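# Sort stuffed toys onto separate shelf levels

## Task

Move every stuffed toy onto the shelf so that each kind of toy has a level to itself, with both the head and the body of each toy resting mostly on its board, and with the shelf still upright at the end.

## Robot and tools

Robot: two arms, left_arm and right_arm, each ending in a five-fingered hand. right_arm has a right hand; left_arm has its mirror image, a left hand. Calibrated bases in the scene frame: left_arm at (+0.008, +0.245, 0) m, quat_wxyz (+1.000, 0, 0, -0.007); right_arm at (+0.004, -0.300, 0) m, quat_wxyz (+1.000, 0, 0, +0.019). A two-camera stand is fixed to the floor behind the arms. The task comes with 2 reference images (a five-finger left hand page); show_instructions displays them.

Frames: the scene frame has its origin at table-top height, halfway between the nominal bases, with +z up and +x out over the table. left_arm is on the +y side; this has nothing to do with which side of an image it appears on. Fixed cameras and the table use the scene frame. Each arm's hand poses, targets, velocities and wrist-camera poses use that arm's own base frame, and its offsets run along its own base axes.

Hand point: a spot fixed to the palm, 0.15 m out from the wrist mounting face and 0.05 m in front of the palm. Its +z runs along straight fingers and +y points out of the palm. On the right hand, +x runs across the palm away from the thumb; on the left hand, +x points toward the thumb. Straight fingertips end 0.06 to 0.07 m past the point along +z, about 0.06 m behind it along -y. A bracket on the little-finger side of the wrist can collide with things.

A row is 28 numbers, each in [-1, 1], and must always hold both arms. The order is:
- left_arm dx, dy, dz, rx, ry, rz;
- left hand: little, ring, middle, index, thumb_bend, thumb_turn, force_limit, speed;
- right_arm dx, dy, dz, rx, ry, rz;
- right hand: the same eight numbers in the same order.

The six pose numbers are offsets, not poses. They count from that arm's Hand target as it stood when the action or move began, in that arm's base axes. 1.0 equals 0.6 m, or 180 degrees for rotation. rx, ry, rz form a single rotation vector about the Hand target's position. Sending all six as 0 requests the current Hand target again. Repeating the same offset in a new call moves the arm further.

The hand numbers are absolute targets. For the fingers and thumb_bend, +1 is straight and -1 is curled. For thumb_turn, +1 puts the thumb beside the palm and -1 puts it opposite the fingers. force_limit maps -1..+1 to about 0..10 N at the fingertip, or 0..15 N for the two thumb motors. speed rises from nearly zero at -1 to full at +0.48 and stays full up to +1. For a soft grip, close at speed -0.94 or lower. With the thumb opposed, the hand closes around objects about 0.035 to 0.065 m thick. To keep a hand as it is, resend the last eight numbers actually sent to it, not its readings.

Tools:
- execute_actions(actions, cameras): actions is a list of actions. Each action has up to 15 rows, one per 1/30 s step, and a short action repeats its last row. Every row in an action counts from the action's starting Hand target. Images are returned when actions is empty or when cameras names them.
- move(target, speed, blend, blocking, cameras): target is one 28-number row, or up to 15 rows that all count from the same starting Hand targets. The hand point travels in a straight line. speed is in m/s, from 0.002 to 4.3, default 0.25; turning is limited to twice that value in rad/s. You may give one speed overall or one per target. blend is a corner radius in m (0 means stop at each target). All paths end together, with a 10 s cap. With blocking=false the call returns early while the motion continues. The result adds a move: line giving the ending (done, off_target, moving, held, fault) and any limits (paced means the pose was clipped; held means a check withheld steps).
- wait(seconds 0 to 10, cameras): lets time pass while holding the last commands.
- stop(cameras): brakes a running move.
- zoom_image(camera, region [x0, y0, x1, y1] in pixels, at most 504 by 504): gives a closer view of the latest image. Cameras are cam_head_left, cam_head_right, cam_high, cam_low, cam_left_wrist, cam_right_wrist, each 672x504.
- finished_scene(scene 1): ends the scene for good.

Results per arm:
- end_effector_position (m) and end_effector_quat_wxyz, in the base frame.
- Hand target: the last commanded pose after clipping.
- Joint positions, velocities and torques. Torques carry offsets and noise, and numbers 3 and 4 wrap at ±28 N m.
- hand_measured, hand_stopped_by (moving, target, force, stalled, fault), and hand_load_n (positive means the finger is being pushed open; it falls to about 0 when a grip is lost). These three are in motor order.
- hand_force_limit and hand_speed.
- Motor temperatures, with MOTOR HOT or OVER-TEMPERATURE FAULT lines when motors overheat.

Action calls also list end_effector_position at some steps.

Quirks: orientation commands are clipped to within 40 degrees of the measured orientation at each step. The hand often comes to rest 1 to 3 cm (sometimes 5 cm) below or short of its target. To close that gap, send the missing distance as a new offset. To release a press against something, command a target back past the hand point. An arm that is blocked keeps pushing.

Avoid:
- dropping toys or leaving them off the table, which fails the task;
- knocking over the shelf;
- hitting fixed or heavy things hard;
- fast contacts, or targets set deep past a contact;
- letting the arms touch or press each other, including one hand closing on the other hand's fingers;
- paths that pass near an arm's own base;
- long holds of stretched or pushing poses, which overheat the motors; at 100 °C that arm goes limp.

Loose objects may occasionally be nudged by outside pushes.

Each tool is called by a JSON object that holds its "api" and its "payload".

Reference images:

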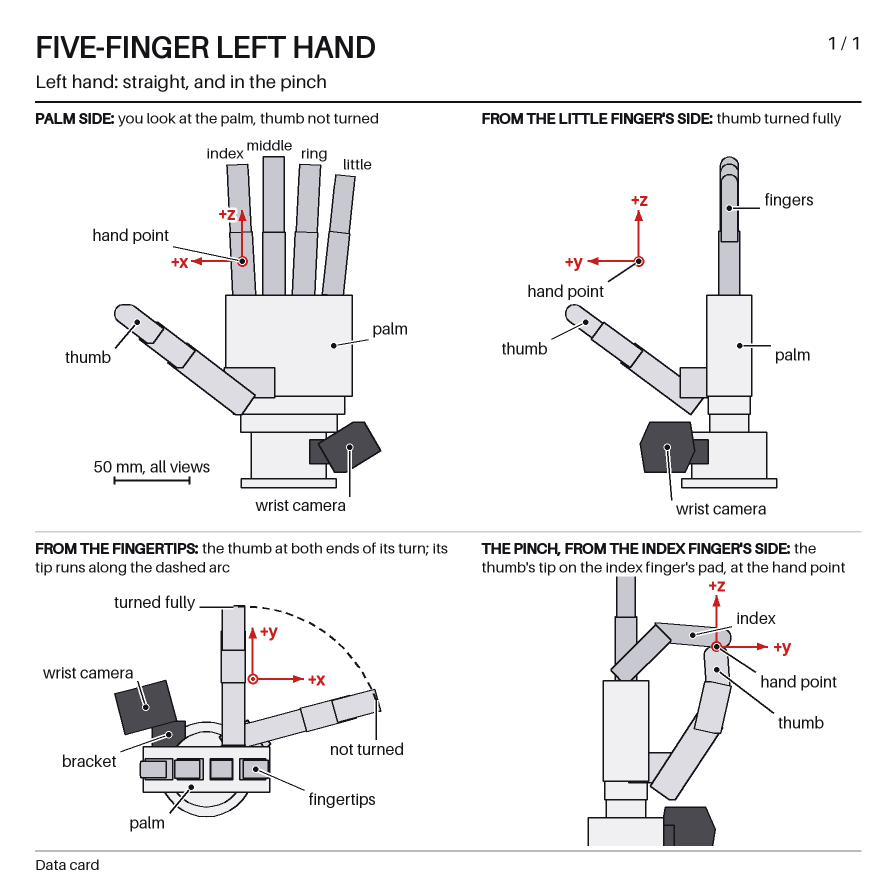

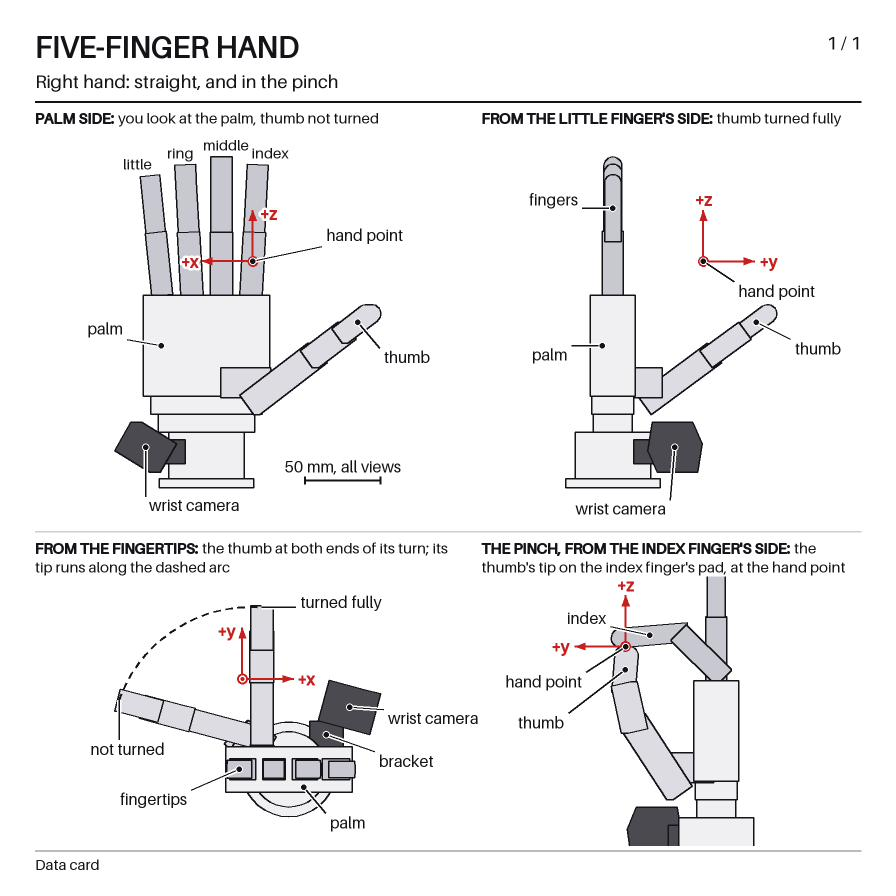

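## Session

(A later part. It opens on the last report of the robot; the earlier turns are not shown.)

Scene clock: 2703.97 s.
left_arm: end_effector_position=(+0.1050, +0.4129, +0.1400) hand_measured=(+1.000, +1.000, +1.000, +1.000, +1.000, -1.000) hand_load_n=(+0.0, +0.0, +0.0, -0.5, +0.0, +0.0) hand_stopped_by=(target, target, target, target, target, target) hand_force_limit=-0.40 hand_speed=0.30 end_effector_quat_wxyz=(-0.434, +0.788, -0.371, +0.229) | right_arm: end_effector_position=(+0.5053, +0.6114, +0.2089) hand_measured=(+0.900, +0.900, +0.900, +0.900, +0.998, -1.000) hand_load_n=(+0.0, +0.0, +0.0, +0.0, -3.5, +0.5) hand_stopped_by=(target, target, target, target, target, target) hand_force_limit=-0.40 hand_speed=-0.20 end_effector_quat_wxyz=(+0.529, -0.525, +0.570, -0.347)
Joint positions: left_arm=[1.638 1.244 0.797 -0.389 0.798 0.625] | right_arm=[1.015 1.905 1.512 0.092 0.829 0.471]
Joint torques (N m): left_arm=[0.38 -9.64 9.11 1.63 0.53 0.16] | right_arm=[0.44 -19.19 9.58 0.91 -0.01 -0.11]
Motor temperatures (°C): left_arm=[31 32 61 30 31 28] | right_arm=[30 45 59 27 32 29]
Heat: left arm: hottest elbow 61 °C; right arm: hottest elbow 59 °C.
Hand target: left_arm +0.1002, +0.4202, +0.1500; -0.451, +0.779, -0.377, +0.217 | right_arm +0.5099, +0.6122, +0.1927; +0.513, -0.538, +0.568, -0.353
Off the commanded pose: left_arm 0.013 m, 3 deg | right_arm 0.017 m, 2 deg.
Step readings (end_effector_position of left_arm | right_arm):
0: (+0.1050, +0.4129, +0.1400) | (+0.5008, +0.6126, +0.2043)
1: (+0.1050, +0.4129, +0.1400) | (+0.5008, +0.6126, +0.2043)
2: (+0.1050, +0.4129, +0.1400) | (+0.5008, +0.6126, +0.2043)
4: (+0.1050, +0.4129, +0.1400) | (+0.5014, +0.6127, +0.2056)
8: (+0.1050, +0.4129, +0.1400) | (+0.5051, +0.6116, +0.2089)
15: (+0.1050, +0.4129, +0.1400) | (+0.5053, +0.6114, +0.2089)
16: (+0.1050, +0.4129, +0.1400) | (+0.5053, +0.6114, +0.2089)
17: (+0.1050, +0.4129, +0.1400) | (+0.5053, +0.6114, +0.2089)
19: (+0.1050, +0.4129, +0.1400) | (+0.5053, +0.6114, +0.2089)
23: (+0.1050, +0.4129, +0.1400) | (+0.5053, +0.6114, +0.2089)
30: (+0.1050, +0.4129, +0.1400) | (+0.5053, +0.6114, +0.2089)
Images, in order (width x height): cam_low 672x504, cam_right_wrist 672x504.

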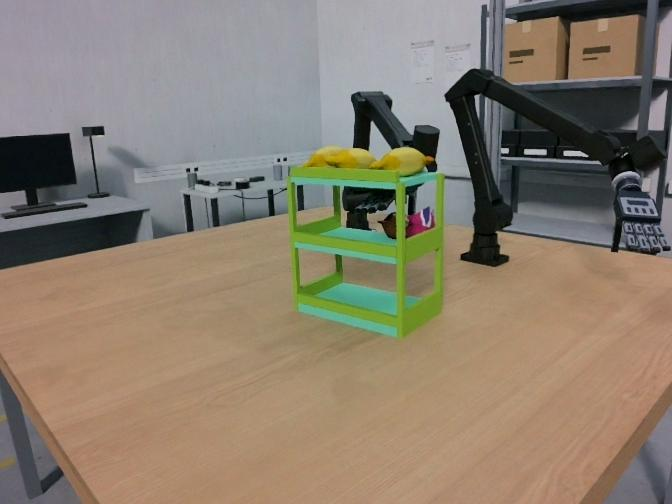

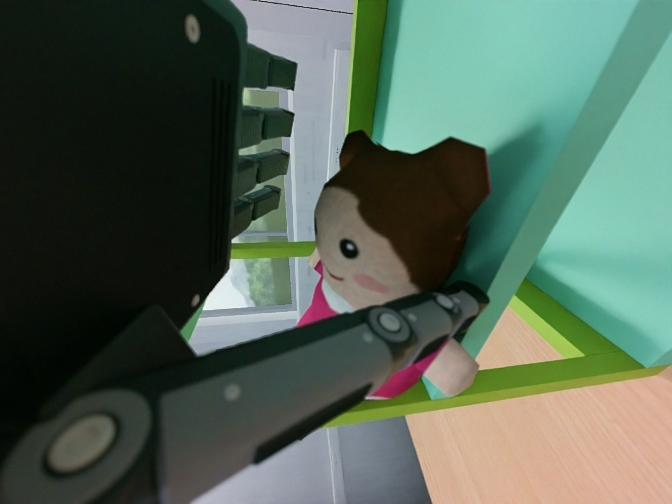

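{"api": "move", "payload": {"target": [0,0,0,0,0,0,1,1,1,1,1,-1,-0.4,0.3, -0.165,-0.023,0.0,0,0,0,0.9,0.9,0.9,0.9,1,-1,-0.4,-0.2], "speed": 0.08, "cameras": ["cam_low","cam_head_left","cam_high","cam_right_wrist"]}}

{"api": "zoom_image", "payload": {"camera": "cam_low", "region": [370, 130, 460, 240]}}

{"api": "zoom_image", "payload": {"camera": "cam_head_left", "region": [160, 120, 340, 270]}}

{"api": "zoom_image", "payload": {"camera": "cam_high", "region": [240, 20, 440, 220]}}

Scene clock: 2720.43 s.
left_arm: end_effector_position=(+0.1050, +0.4129, +0.1400) hand_measured=(+1.000, +1.000, +1.000, +1.000, +1.000, -1.000) hand_load_n=(+0.0, +0.0, +0.0, +0.0, +0.0, +0.0) hand_stopped_by=(target, target, target, target, target, target) hand_force_limit=-0.40 hand_speed=0.30 end_effector_quat_wxyz=(-0.434, +0.788, -0.371, +0.229) | right_arm: end_effector_position=(+0.4221, +0.5953, +0.1924) hand_measured=(+0.900, +0.900, +0.900, +0.900, +0.998, -1.000) hand_load_n=(+0.0, +0.0, +0.5, +0.0, +0.0, +0.0) hand_stopped_by=(target, target, target, target, target, target) hand_force_limit=-0.40 hand_speed=-0.20 end_effector_quat_wxyz=(+0.512, -0.534, +0.569, -0.360)
Joint positions: left_arm=[1.638 1.244 0.797 -0.389 0.798 0.625] | right_arm=[1.127 1.801 1.339 0.08 0.951 0.52]
Joint torques (N m): left_arm=[0.32 -9.58 9.11 1.62 0.54 0.17] | right_arm=[1.96 -20.37 7.71 1.22 0.14 0.17]
Motor temperatures (°C): left_arm=[31 32 61 30 31 28] | right_arm=[30 45 60 27 32 29]
Heat: left arm: hottest elbow 61 °C; right arm: hottest elbow 60 °C.
Hand target: left_arm +0.1002, +0.4202, +0.1500; -0.451, +0.779, -0.377, +0.217 | right_arm +0.4110, +0.5984, +0.1928; +0.513, -0.538, +0.568, -0.354
Off the commanded pose: left_arm 0.013 m, 3 deg | right_arm 0.012 m, 1 deg.
move: off_target (left_arm, right_arm)
Images, in order (width x height): cam_head_left 672x504, cam_high 672x504, cam_low 672x504, cam_right_wrist 672x504.

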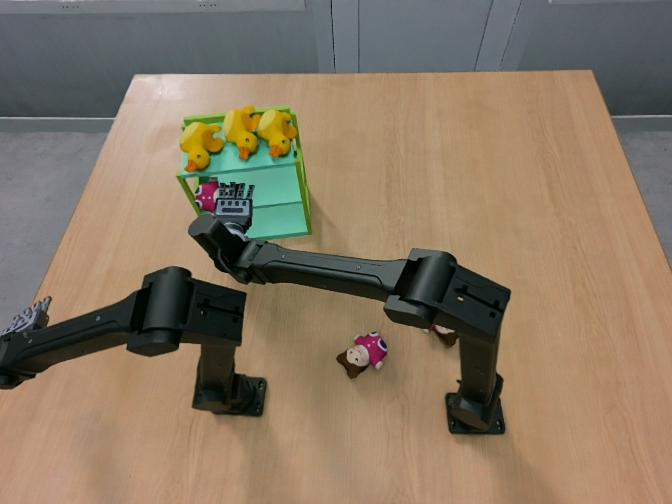

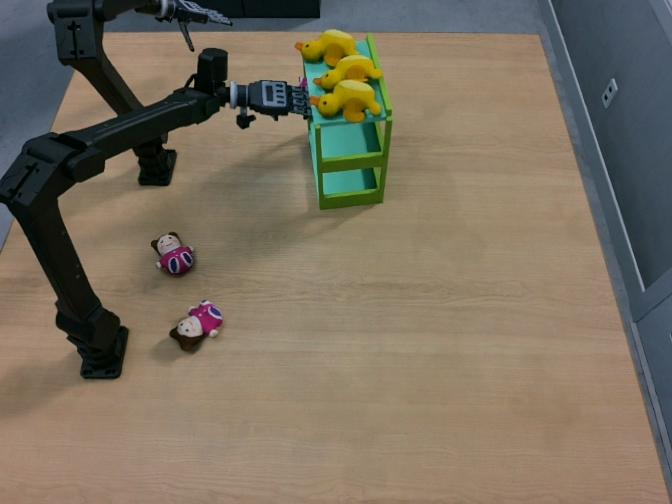

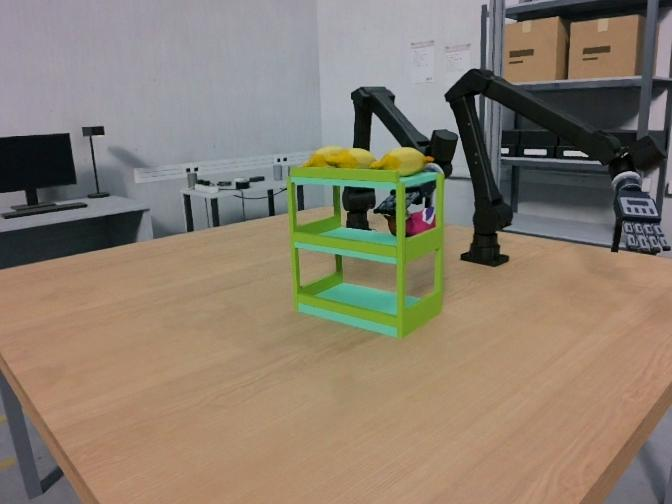

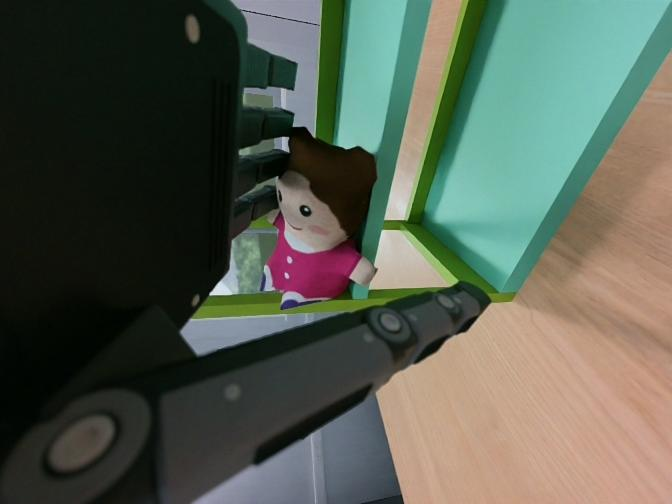

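Scaled by 4.582 from the camera's 672x504 image, which has a finer 960x720 frame.

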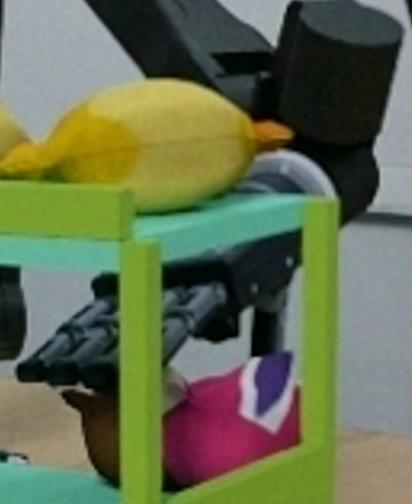

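Scaled by 2.800 from the camera's 672x504 image, which has a finer 960x720 frame.

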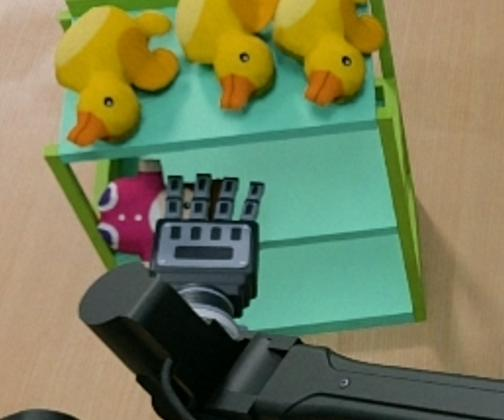

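Scaled by 2.520 from the camera's 672x504 image, which has a finer 960x720 frame.

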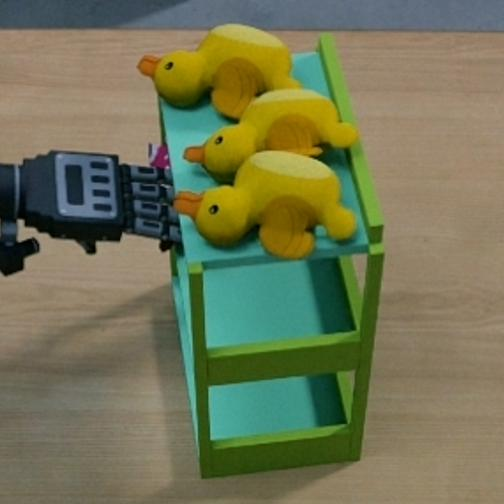

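{"api": "move", "payload": {"target": [[0,0,0,0,0,0,1,1,1,1,1,-1,-0.4,0.3, -0.118,-0.018,0.0,0,0,0,0.9,0.9,0.9,0.9,1,-1,-0.4,-0.2],[0,0,0,0,0,0,1,1,1,1,1,-1,-0.4,0.3, -0.128,0.048,-0.09,-0.048,-0.007,0.0105,1,1,1,1,1,-1,-0.4,0.2]], "speed": 0.12, "cameras": ["cam_low","cam_head_left","cam_high","cam_right_wrist"]}}

{"api": "zoom_image", "payload": {"camera": "cam_low", "region": [370, 130, 460, 240]}}

{"api": "zoom_image", "payload": {"camera": "cam_head_left", "region": [160, 120, 340, 270]}}

Scene clock: 2764.07 s.
left_arm: end_effector_position=(+0.1050, +0.4129, +0.1400) hand_measured=(+1.000, +1.000, +1.000, +1.000, +1.000, -1.000) hand_load_n=(+0.0, +0.0, +0.0, +0.0, +0.0, +0.0) hand_stopped_by=(target, target, target, target, target, target) hand_force_limit=-0.40 hand_speed=0.30 end_effector_quat_wxyz=(-0.434, +0.788, -0.371, +0.229) | right_arm: end_effector_position=(+0.3339, +0.6042, +0.1182) hand_measured=(+1.000, +1.000, +1.000, +1.000, +0.998, -1.000) hand_load_n=(+0.0, -0.5, +0.0, +0.0, +0.0, +0.0) hand_stopped_by=(target, target, target, target, target, target) hand_force_limit=-0.40 hand_speed=0.20 end_effector_quat_wxyz=(-0.464, +0.591, -0.525, +0.401)
Joint positions: left_arm=[1.638 1.244 0.797 -0.389 0.798 0.625] | right_arm=[1.278 1.856 1.27 0.027 1.081 0.518]
Joint torques (N m): left_arm=[0.32 -9.64 9.13 1.65 0.53 0.17] | right_arm=[0.97 -18.26 11.15 2.33 0.5 -0.18]
Motor temperatures (°C): left_arm=[31 32 61 30 31 28] | right_arm=[30 46 57 27 32 29]
Heat: left arm: hottest elbow 61 °C; right arm: hottest elbow 57 °C.
Hand target: left_arm +0.1002, +0.4202, +0.1500; -0.451, +0.779, -0.377, +0.217 | right_arm +0.3341, +0.6271, +0.1388; -0.483, +0.581, -0.525, +0.393
Off the commanded pose: left_arm 0.013 m, 3 deg | right_arm 0.031 m, 3 deg.
move: off_target (left_arm, right_arm); target 2's new numbers were sent with right_arm's hand 0.031 m and 3 deg from that target
Images, in order (width x height): cam_head_left 672x504, cam_high 672x504, cam_low 672x504, cam_right_wrist 672x504.

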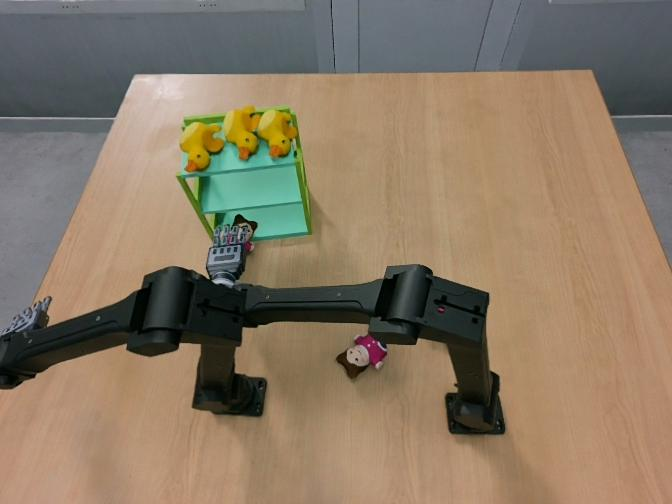

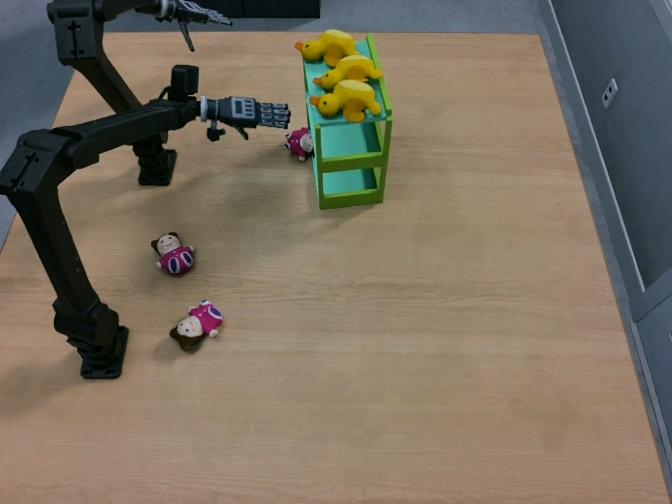

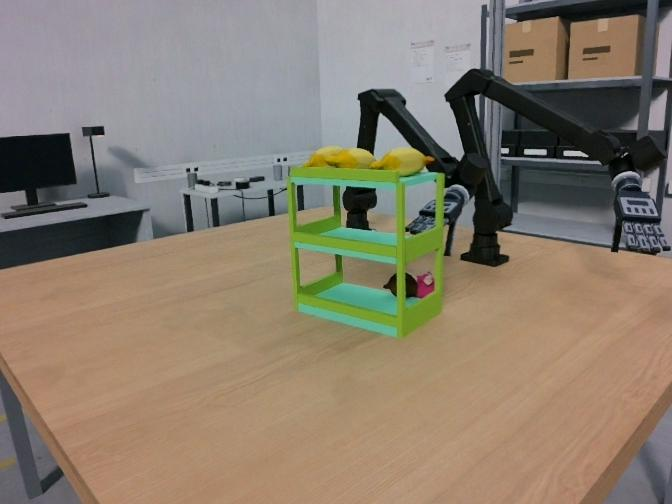

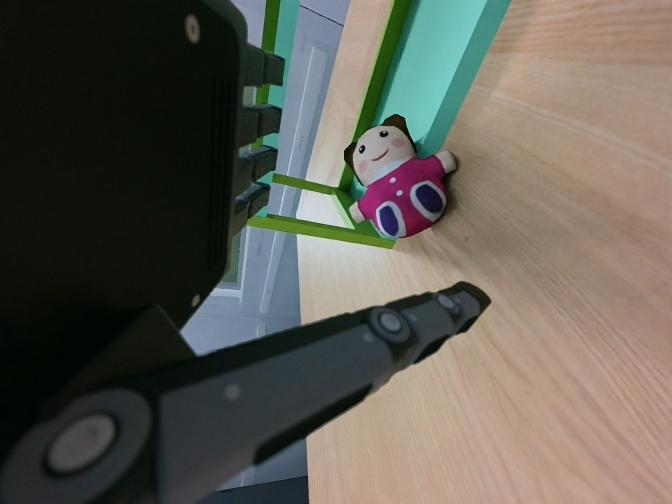

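Scaled by 4.582 from the camera's 672x504 image, which has a finer 960x720 frame.

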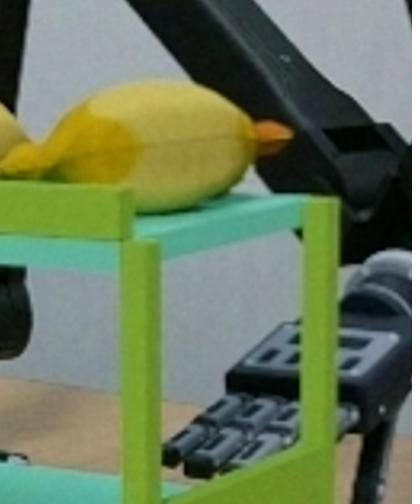

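Scaled by 2.800 from the camera's 672x504 image, which has a finer 960x720 frame.

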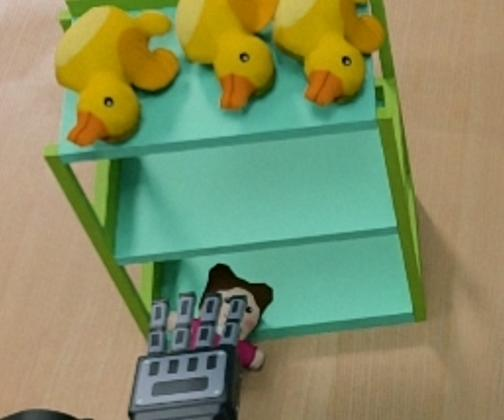

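{"api": "move", "payload": {"target": [0,0,0,0,0,0,1,1,1,1,1,-1,-0.4,0.3, -0.15,-0.05,0.1,0,0,0,1,1,1,1,1,-1,-0.4,0.2], "speed": 0.2, "cameras": ["cam_low","cam_head_left","cam_high","cam_right_wrist"]}}

{"api": "zoom_image", "payload": {"camera": "cam_low", "region": [340, 200, 480, 340]}}

{"api": "zoom_image", "payload": {"camera": "cam_head_left", "region": [160, 120, 340, 270]}}

{"api": "zoom_image", "payload": {"camera": "cam_high", "region": [240, 80, 400, 220]}}

Scene clock: 2796.03 s.
left_arm: end_effector_position=(+0.1050, +0.4129, +0.1400) hand_measured=(+1.000, +1.000, +1.000, +1.000, +1.000, -1.000) hand_load_n=(+0.0, +0.0, +0.0, +0.0, +0.0, +0.0) hand_stopped_by=(target, target, target, target, target, target) hand_force_limit=-0.40 hand_speed=0.30 end_effector_quat_wxyz=(-0.434, +0.788, -0.371, +0.229) | right_arm: end_effector_position=(+0.3234, +0.6024, +0.1243) hand_measured=(+1.000, +1.000, +1.000, +1.000, +0.998, -1.000) hand_load_n=(+0.0, +0.0, +0.0, +0.0, +0.0, +0.0) hand_stopped_by=(target, target, target, target, target, target) hand_force_limit=-0.40 hand_speed=0.20 end_effector_quat_wxyz=(-0.461, +0.590, -0.522, +0.409)
Joint positions: left_arm=[1.638 1.244 0.797 -0.389 0.798 0.625] | right_arm=[1.298 1.843 1.27 -0.001 1.112 0.523]
Joint torques (N m): left_arm=[0.32 -9.64 9.14 1.63 0.53 0.16] | right_arm=[-0.32 -18.02 7.6 1.81 0.38 -0.01]
Motor temperatures (°C): left_arm=[31 32 61 30 31 28] | right_arm=[30 43 62 27 32 29]
Heat: left arm: hottest elbow 61 °C; right arm: hottest elbow 62 °C.
Hand target: left_arm +0.1002, +0.4202, +0.1500; -0.451, +0.779, -0.377, +0.217 | right_arm +0.3277, +0.6010, +0.1216; -0.459, +0.589, -0.523, +0.411 (not the last commanded pose)
Off the commanded pose: left_arm 0.013 m, 3 deg | right_arm 0.109 m, 3 deg.
move: held (right_arm; a check stopped the path), off_target (left_arm); limits=held
pose unreachable (right arm): on one or more control steps of this call, first in action 0 (counted from 0), this arm could not follow its commanded pose, so it was not sent that pose on those steps. It may still have moved: this result reports where it is.
cause: moving toward the commanded pose would bring a part of the arm too close to another arm (a part of this arm just beyond joint 4 (wrist pitch) and a part of the left arm just beyond its joint 2 (shoulder), at the place that arm is still heading or pushing toward).
Images, in order (width x height): cam_head_left 672x504, cam_high 672x504, cam_low 672x504, cam_right_wrist 672x504.

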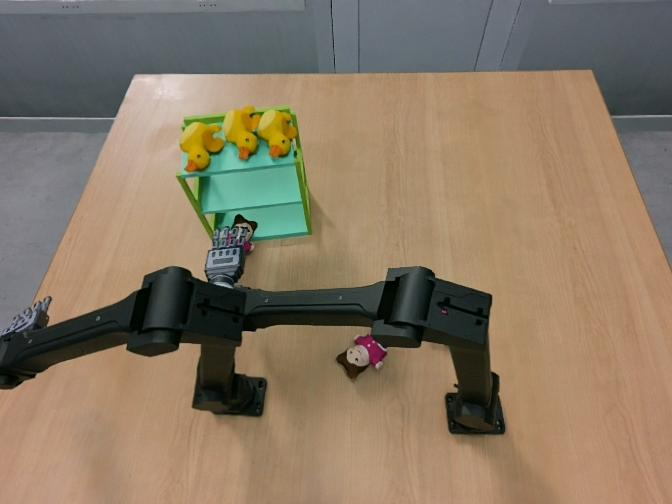

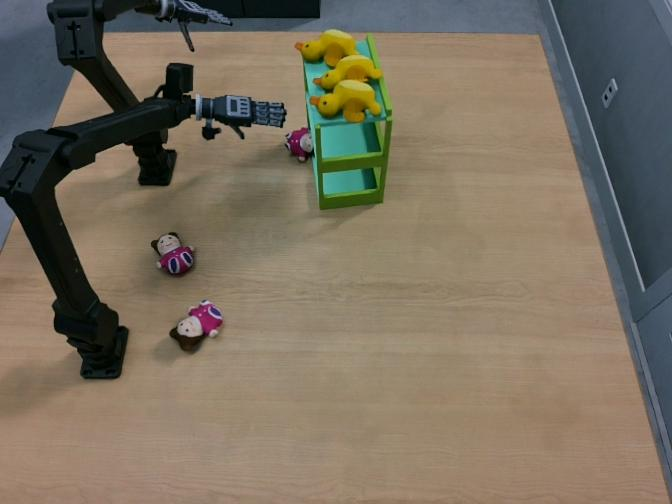

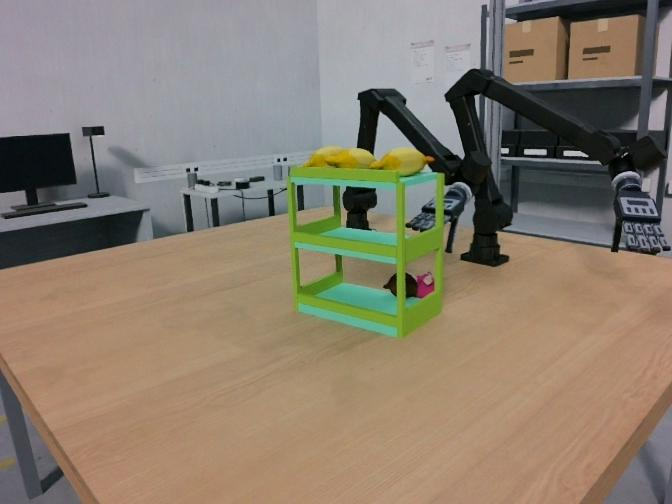

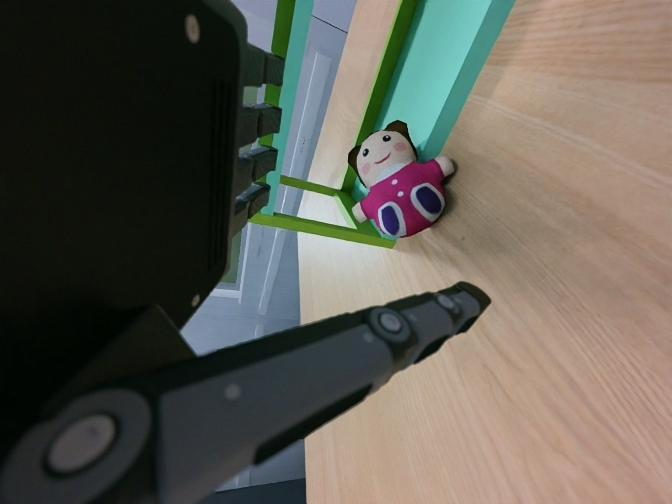

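Scaled by 3.600 from the camera's 672x504 image, which has a finer 960x720 frame.

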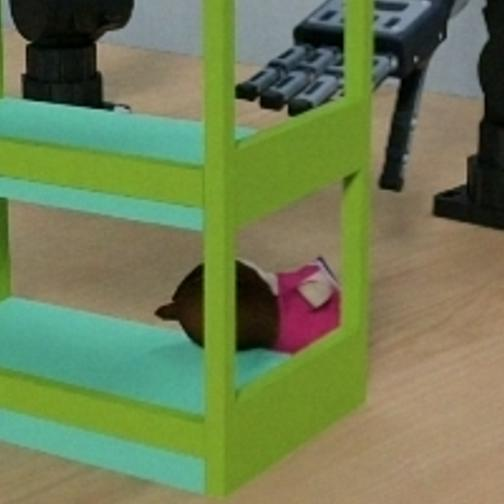

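Scaled by 2.800 from the camera's 672x504 image, which has a finer 960x720 frame.

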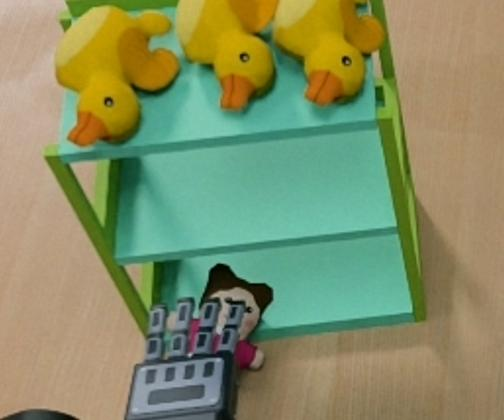

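Scaled by 3.150 from the camera's 672x504 image, which has a finer 960x720 frame.

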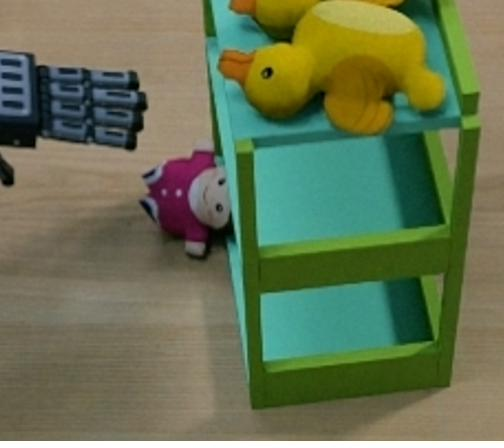

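{"api": "move", "payload": {"target": [[0,0,0,0,0,0,1,1,1,1,1,-1,-0.4,0.3, 0.03,-0.04,0.2,0,0,0,1,1,1,1,1,-1,-0.4,0.2],[0,0,0,0,0,0,1,1,1,1,1,-1,-0.4,0.3, -0.05,-0.55,0.2,0,0,-0.12,1,1,1,1,1,-1,-0.4,0.2]], "speed": 0.2, "blend": [0.03, 0], "cameras": ["cam_low","cam_head_left","cam_high","cam_left_wrist"]}}

{"api": "zoom_image", "payload": {"camera": "cam_low", "region": [340, 200, 480, 340]}}

{"api": "zoom_image", "payload": {"camera": "cam_head_left", "region": [160, 120, 340, 270]}}

{"api": "zoom_image", "payload": {"camera": "cam_high", "region": [240, 80, 400, 220]}}

Scene clock: 2879.20 s.
left_arm: end_effector_position=(+0.1050, +0.4129, +0.1400) hand_measured=(+1.000, +1.000, +1.000, +1.000, +1.000, -1.000) hand_load_n=(+0.0, +0.0, +0.0, +0.0, +0.0, +0.0) hand_stopped_by=(target, target, target, target, target, target) hand_force_limit=-0.40 hand_speed=0.30 end_effector_quat_wxyz=(-0.434, +0.788, -0.371, +0.229) | right_arm: end_effector_position=(+0.2938, +0.2724, +0.2407) hand_measured=(+1.000, +1.000, +1.000, +1.000, +0.998, -1.000) hand_load_n=(+0.0, +0.0, +0.0, +0.0, +0.0, +0.0) hand_stopped_by=(target, target, target, target, target, target) hand_force_limit=-0.40 hand_speed=0.20 end_effector_quat_wxyz=(+0.377, -0.486, +0.620, -0.487)
Joint positions: left_arm=[1.638 1.244 0.797 -0.389 0.798 0.625] | right_arm=[1.181 1.07 0.845 -0.826 1.29 1.026]
Joint torques (N m): left_arm=[0.32 -9.58 9.13 1.62 0.53 0.16] | right_arm=[-0.5 -5.77 9.09 0.7 0.84 0.18]
Motor temperatures (°C): left_arm=[31 32 61 30 31 28] | right_arm=[30 45 55 27 32 29]
Heat: left arm: hottest elbow 61 °C; right arm: hottest elbow 55 °C.
Hand target: left_arm +0.1002, +0.4202, +0.1500; -0.451, +0.779, -0.377, +0.217 | right_arm +0.2977, +0.2710, +0.2418; +0.374, -0.480, +0.624, -0.489
Off the commanded pose: left_arm 0.013 m, 3 deg | right_arm 0.004 m, 1 deg.
move: off_target (left_arm)
Images, in order (width x height): cam_head_left 672x504, cam_high 672x504, cam_low 672x504, cam_left_wrist 672x504.

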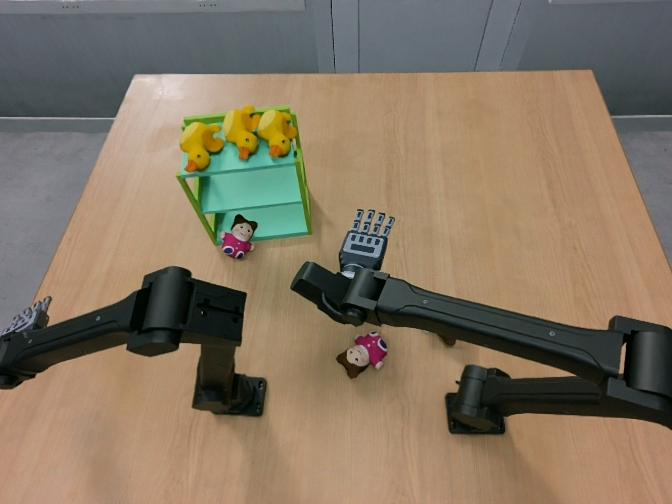

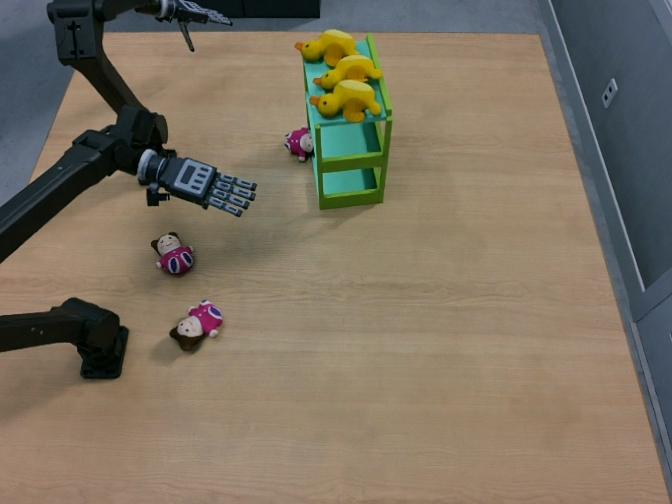

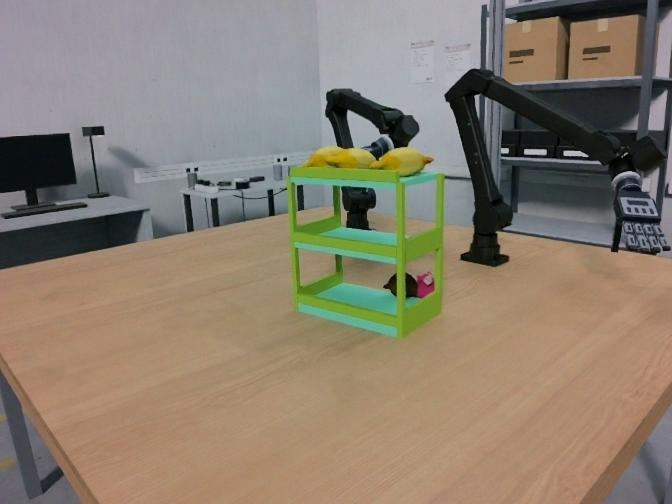

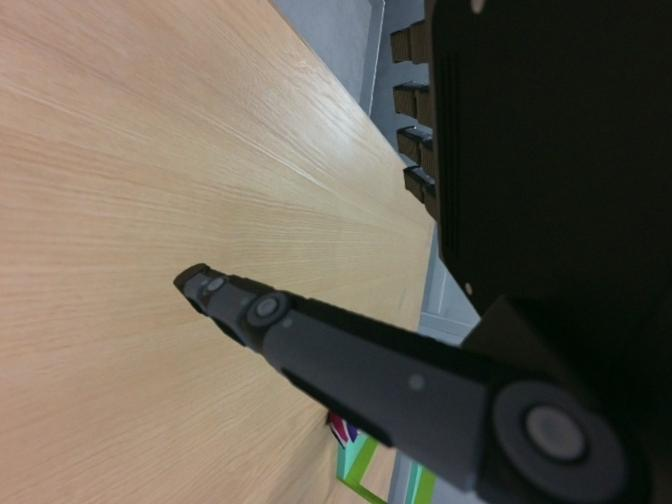

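Scaled by 3.600 from the camera's 672x504 image, which has a finer 960x720 frame.

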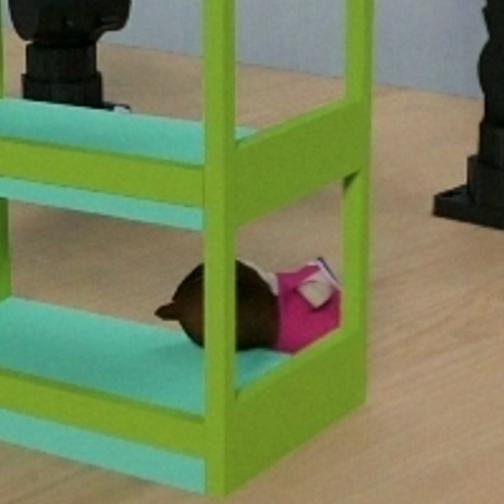

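Scaled by 2.800 from the camera's 672x504 image, which has a finer 960x720 frame.

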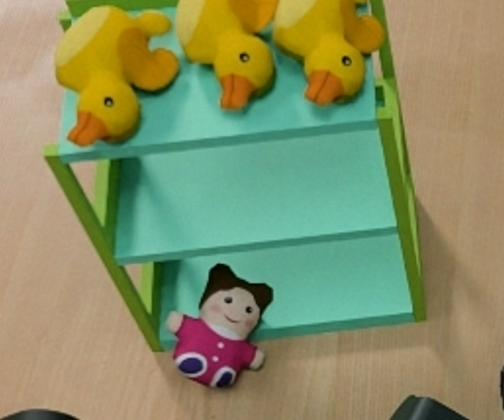

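Scaled by 3.150 from the camera's 672x504 image, which has a finer 960x720 frame.

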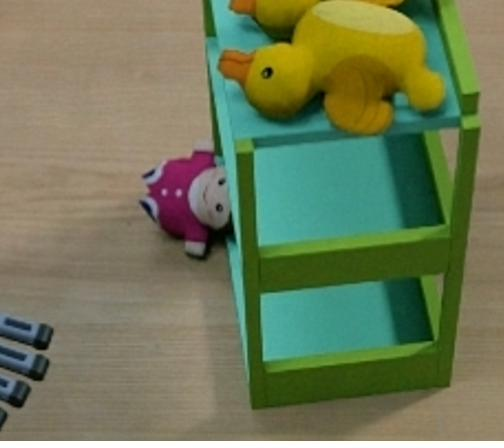

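{"api": "move", "payload": {"target": [[0.167,-0.2,0.12,0,0,-0.07,1,1,1,1,1,-1,-0.4,0.3, -0.05,-0.33,0.0,0,0,0,1,1,1,1,1,-1,-0.4,0.2],[0.333,-0.65,0.10,0,0,-0.153,-0.9,-0.9,-0.9,-0.9,1,1,-0.4,0.3, -0.05,-0.33,0.0,0,0,0,1,1,1,1,1,-1,-0.4,0.2]], "speed": 0.2, "blend": [0.04, 0], "cameras": ["cam_low","cam_head_left","cam_high","cam_left_wrist"]}}

Scene clock: 2950.07 s.
left_arm: end_effector_position=(+0.2958, +0.0302, +0.2088) hand_measured=(-0.900, -0.900, -0.900, -0.900, +1.000, +1.000) hand_load_n=(+0.0, +0.0, +0.0, +0.0, +0.0, +0.0) hand_stopped_by=(target, target, target, target, target, target) hand_force_limit=-0.40 hand_speed=0.30 end_effector_quat_wxyz=(-0.385, +0.665, -0.558, +0.314) | right_arm: end_effector_position=(+0.2661, +0.0760, +0.2405) hand_measured=(+1.000, +1.000, +1.000, +1.000, +0.998, -1.000) hand_load_n=(+0.0, +0.0, +0.0, -0.5, +0.0, +0.0) hand_stopped_by=(target, target, target, target, target, target) hand_force_limit=-0.40 hand_speed=0.20 end_effector_quat_wxyz=(+0.372, -0.486, +0.624, -0.486)
Joint positions: left_arm=[0.218 0.471 0.56 -0.621 0.025 0.028] | right_arm=[0.785 0.332 0.499 -0.64 0.989 0.396]
Joint torques (N m): left_arm=[-0.5 2.02 9.8 2.17 -0.18 -0.15] | right_arm=[-0.32 1.67 8.62 2.47 0.17 -0.15]
Motor temperatures (°C): left_arm=[31 32 62 30 30 28] | right_arm=[30 39 56 27 33 29]
Heat: left arm: hottest elbow 62 °C; right arm: hottest elbow 56 °C.
Hand target: left_arm +0.3000, +0.0302, +0.2100; -0.386, +0.667, -0.552, +0.318 | right_arm +0.2677, +0.0731, +0.2418; +0.374, -0.480, +0.624, -0.489
Off the commanded pose: left_arm 0.004 m, 1 deg | right_arm 0.004 m, 1 deg.
move: done
Images, in order (width x height): cam_head_left 672x504, cam_high 672x504, cam_low 672x504, cam_left_wrist 672x504.

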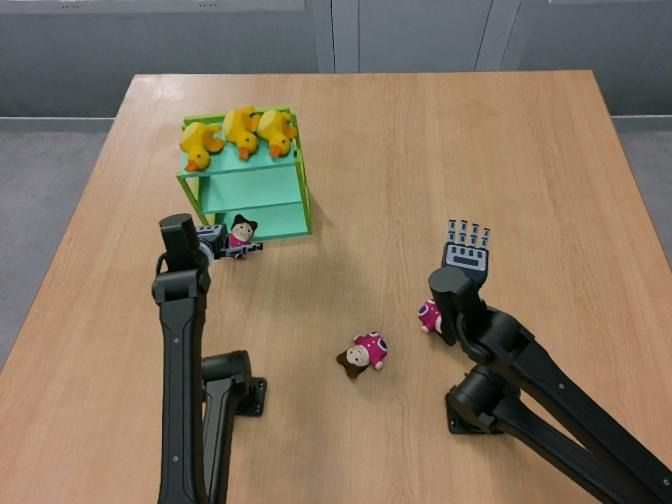

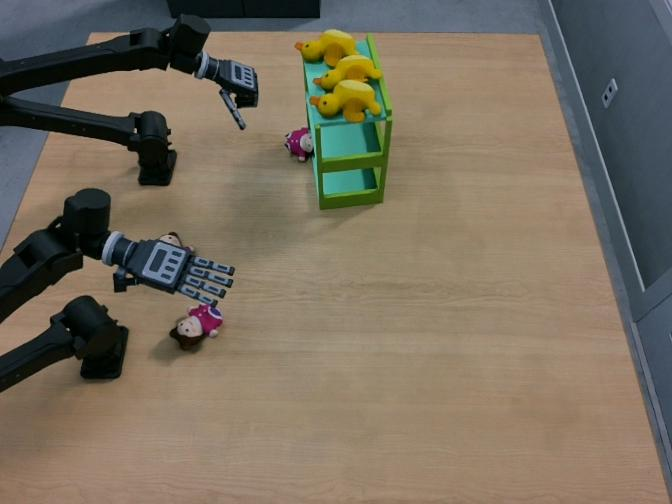

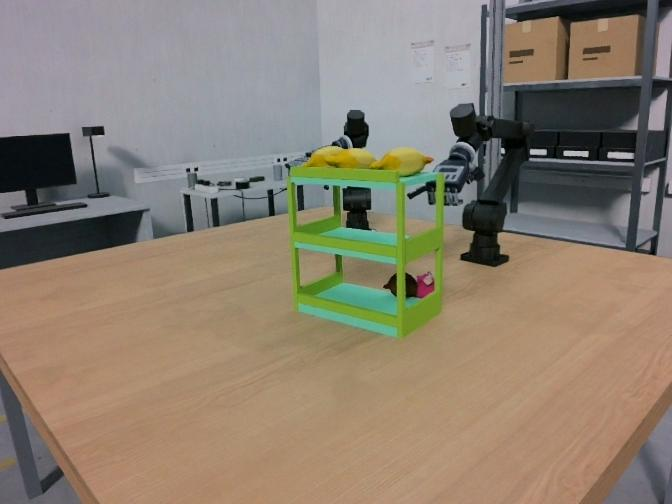

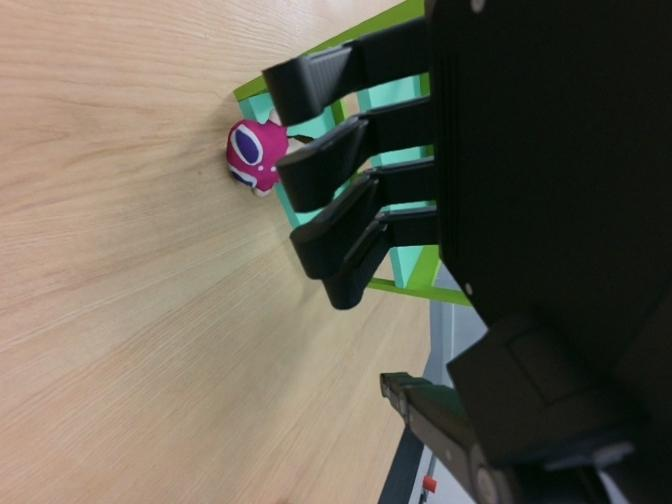

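{"api": "zoom_image", "payload": {"camera": "cam_head_left", "region": [160, 120, 340, 270]}}

{"api": "zoom_image", "payload": {"camera": "cam_high", "region": [180, 30, 360, 190]}}

Scaled by 2.800 from the camera's 672x504 image, which has a finer 960x720 frame.

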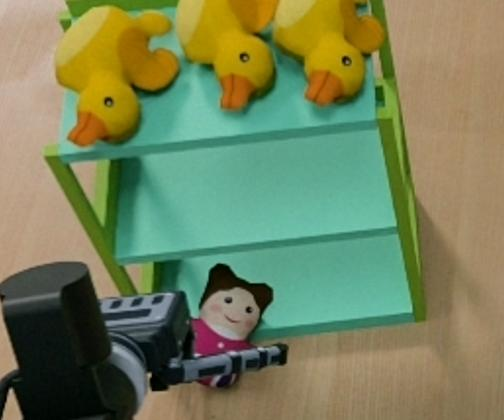

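Scaled by 2.800 from the camera's 672x504 image, which has a finer 960x720 frame.

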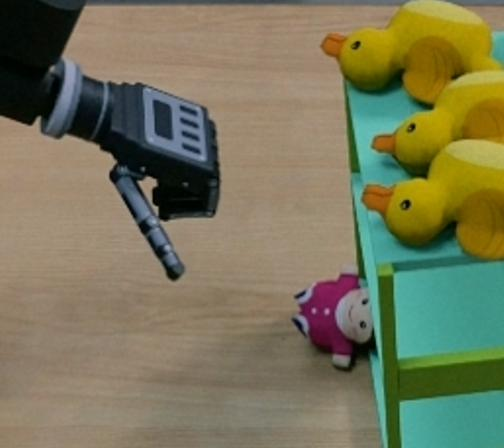

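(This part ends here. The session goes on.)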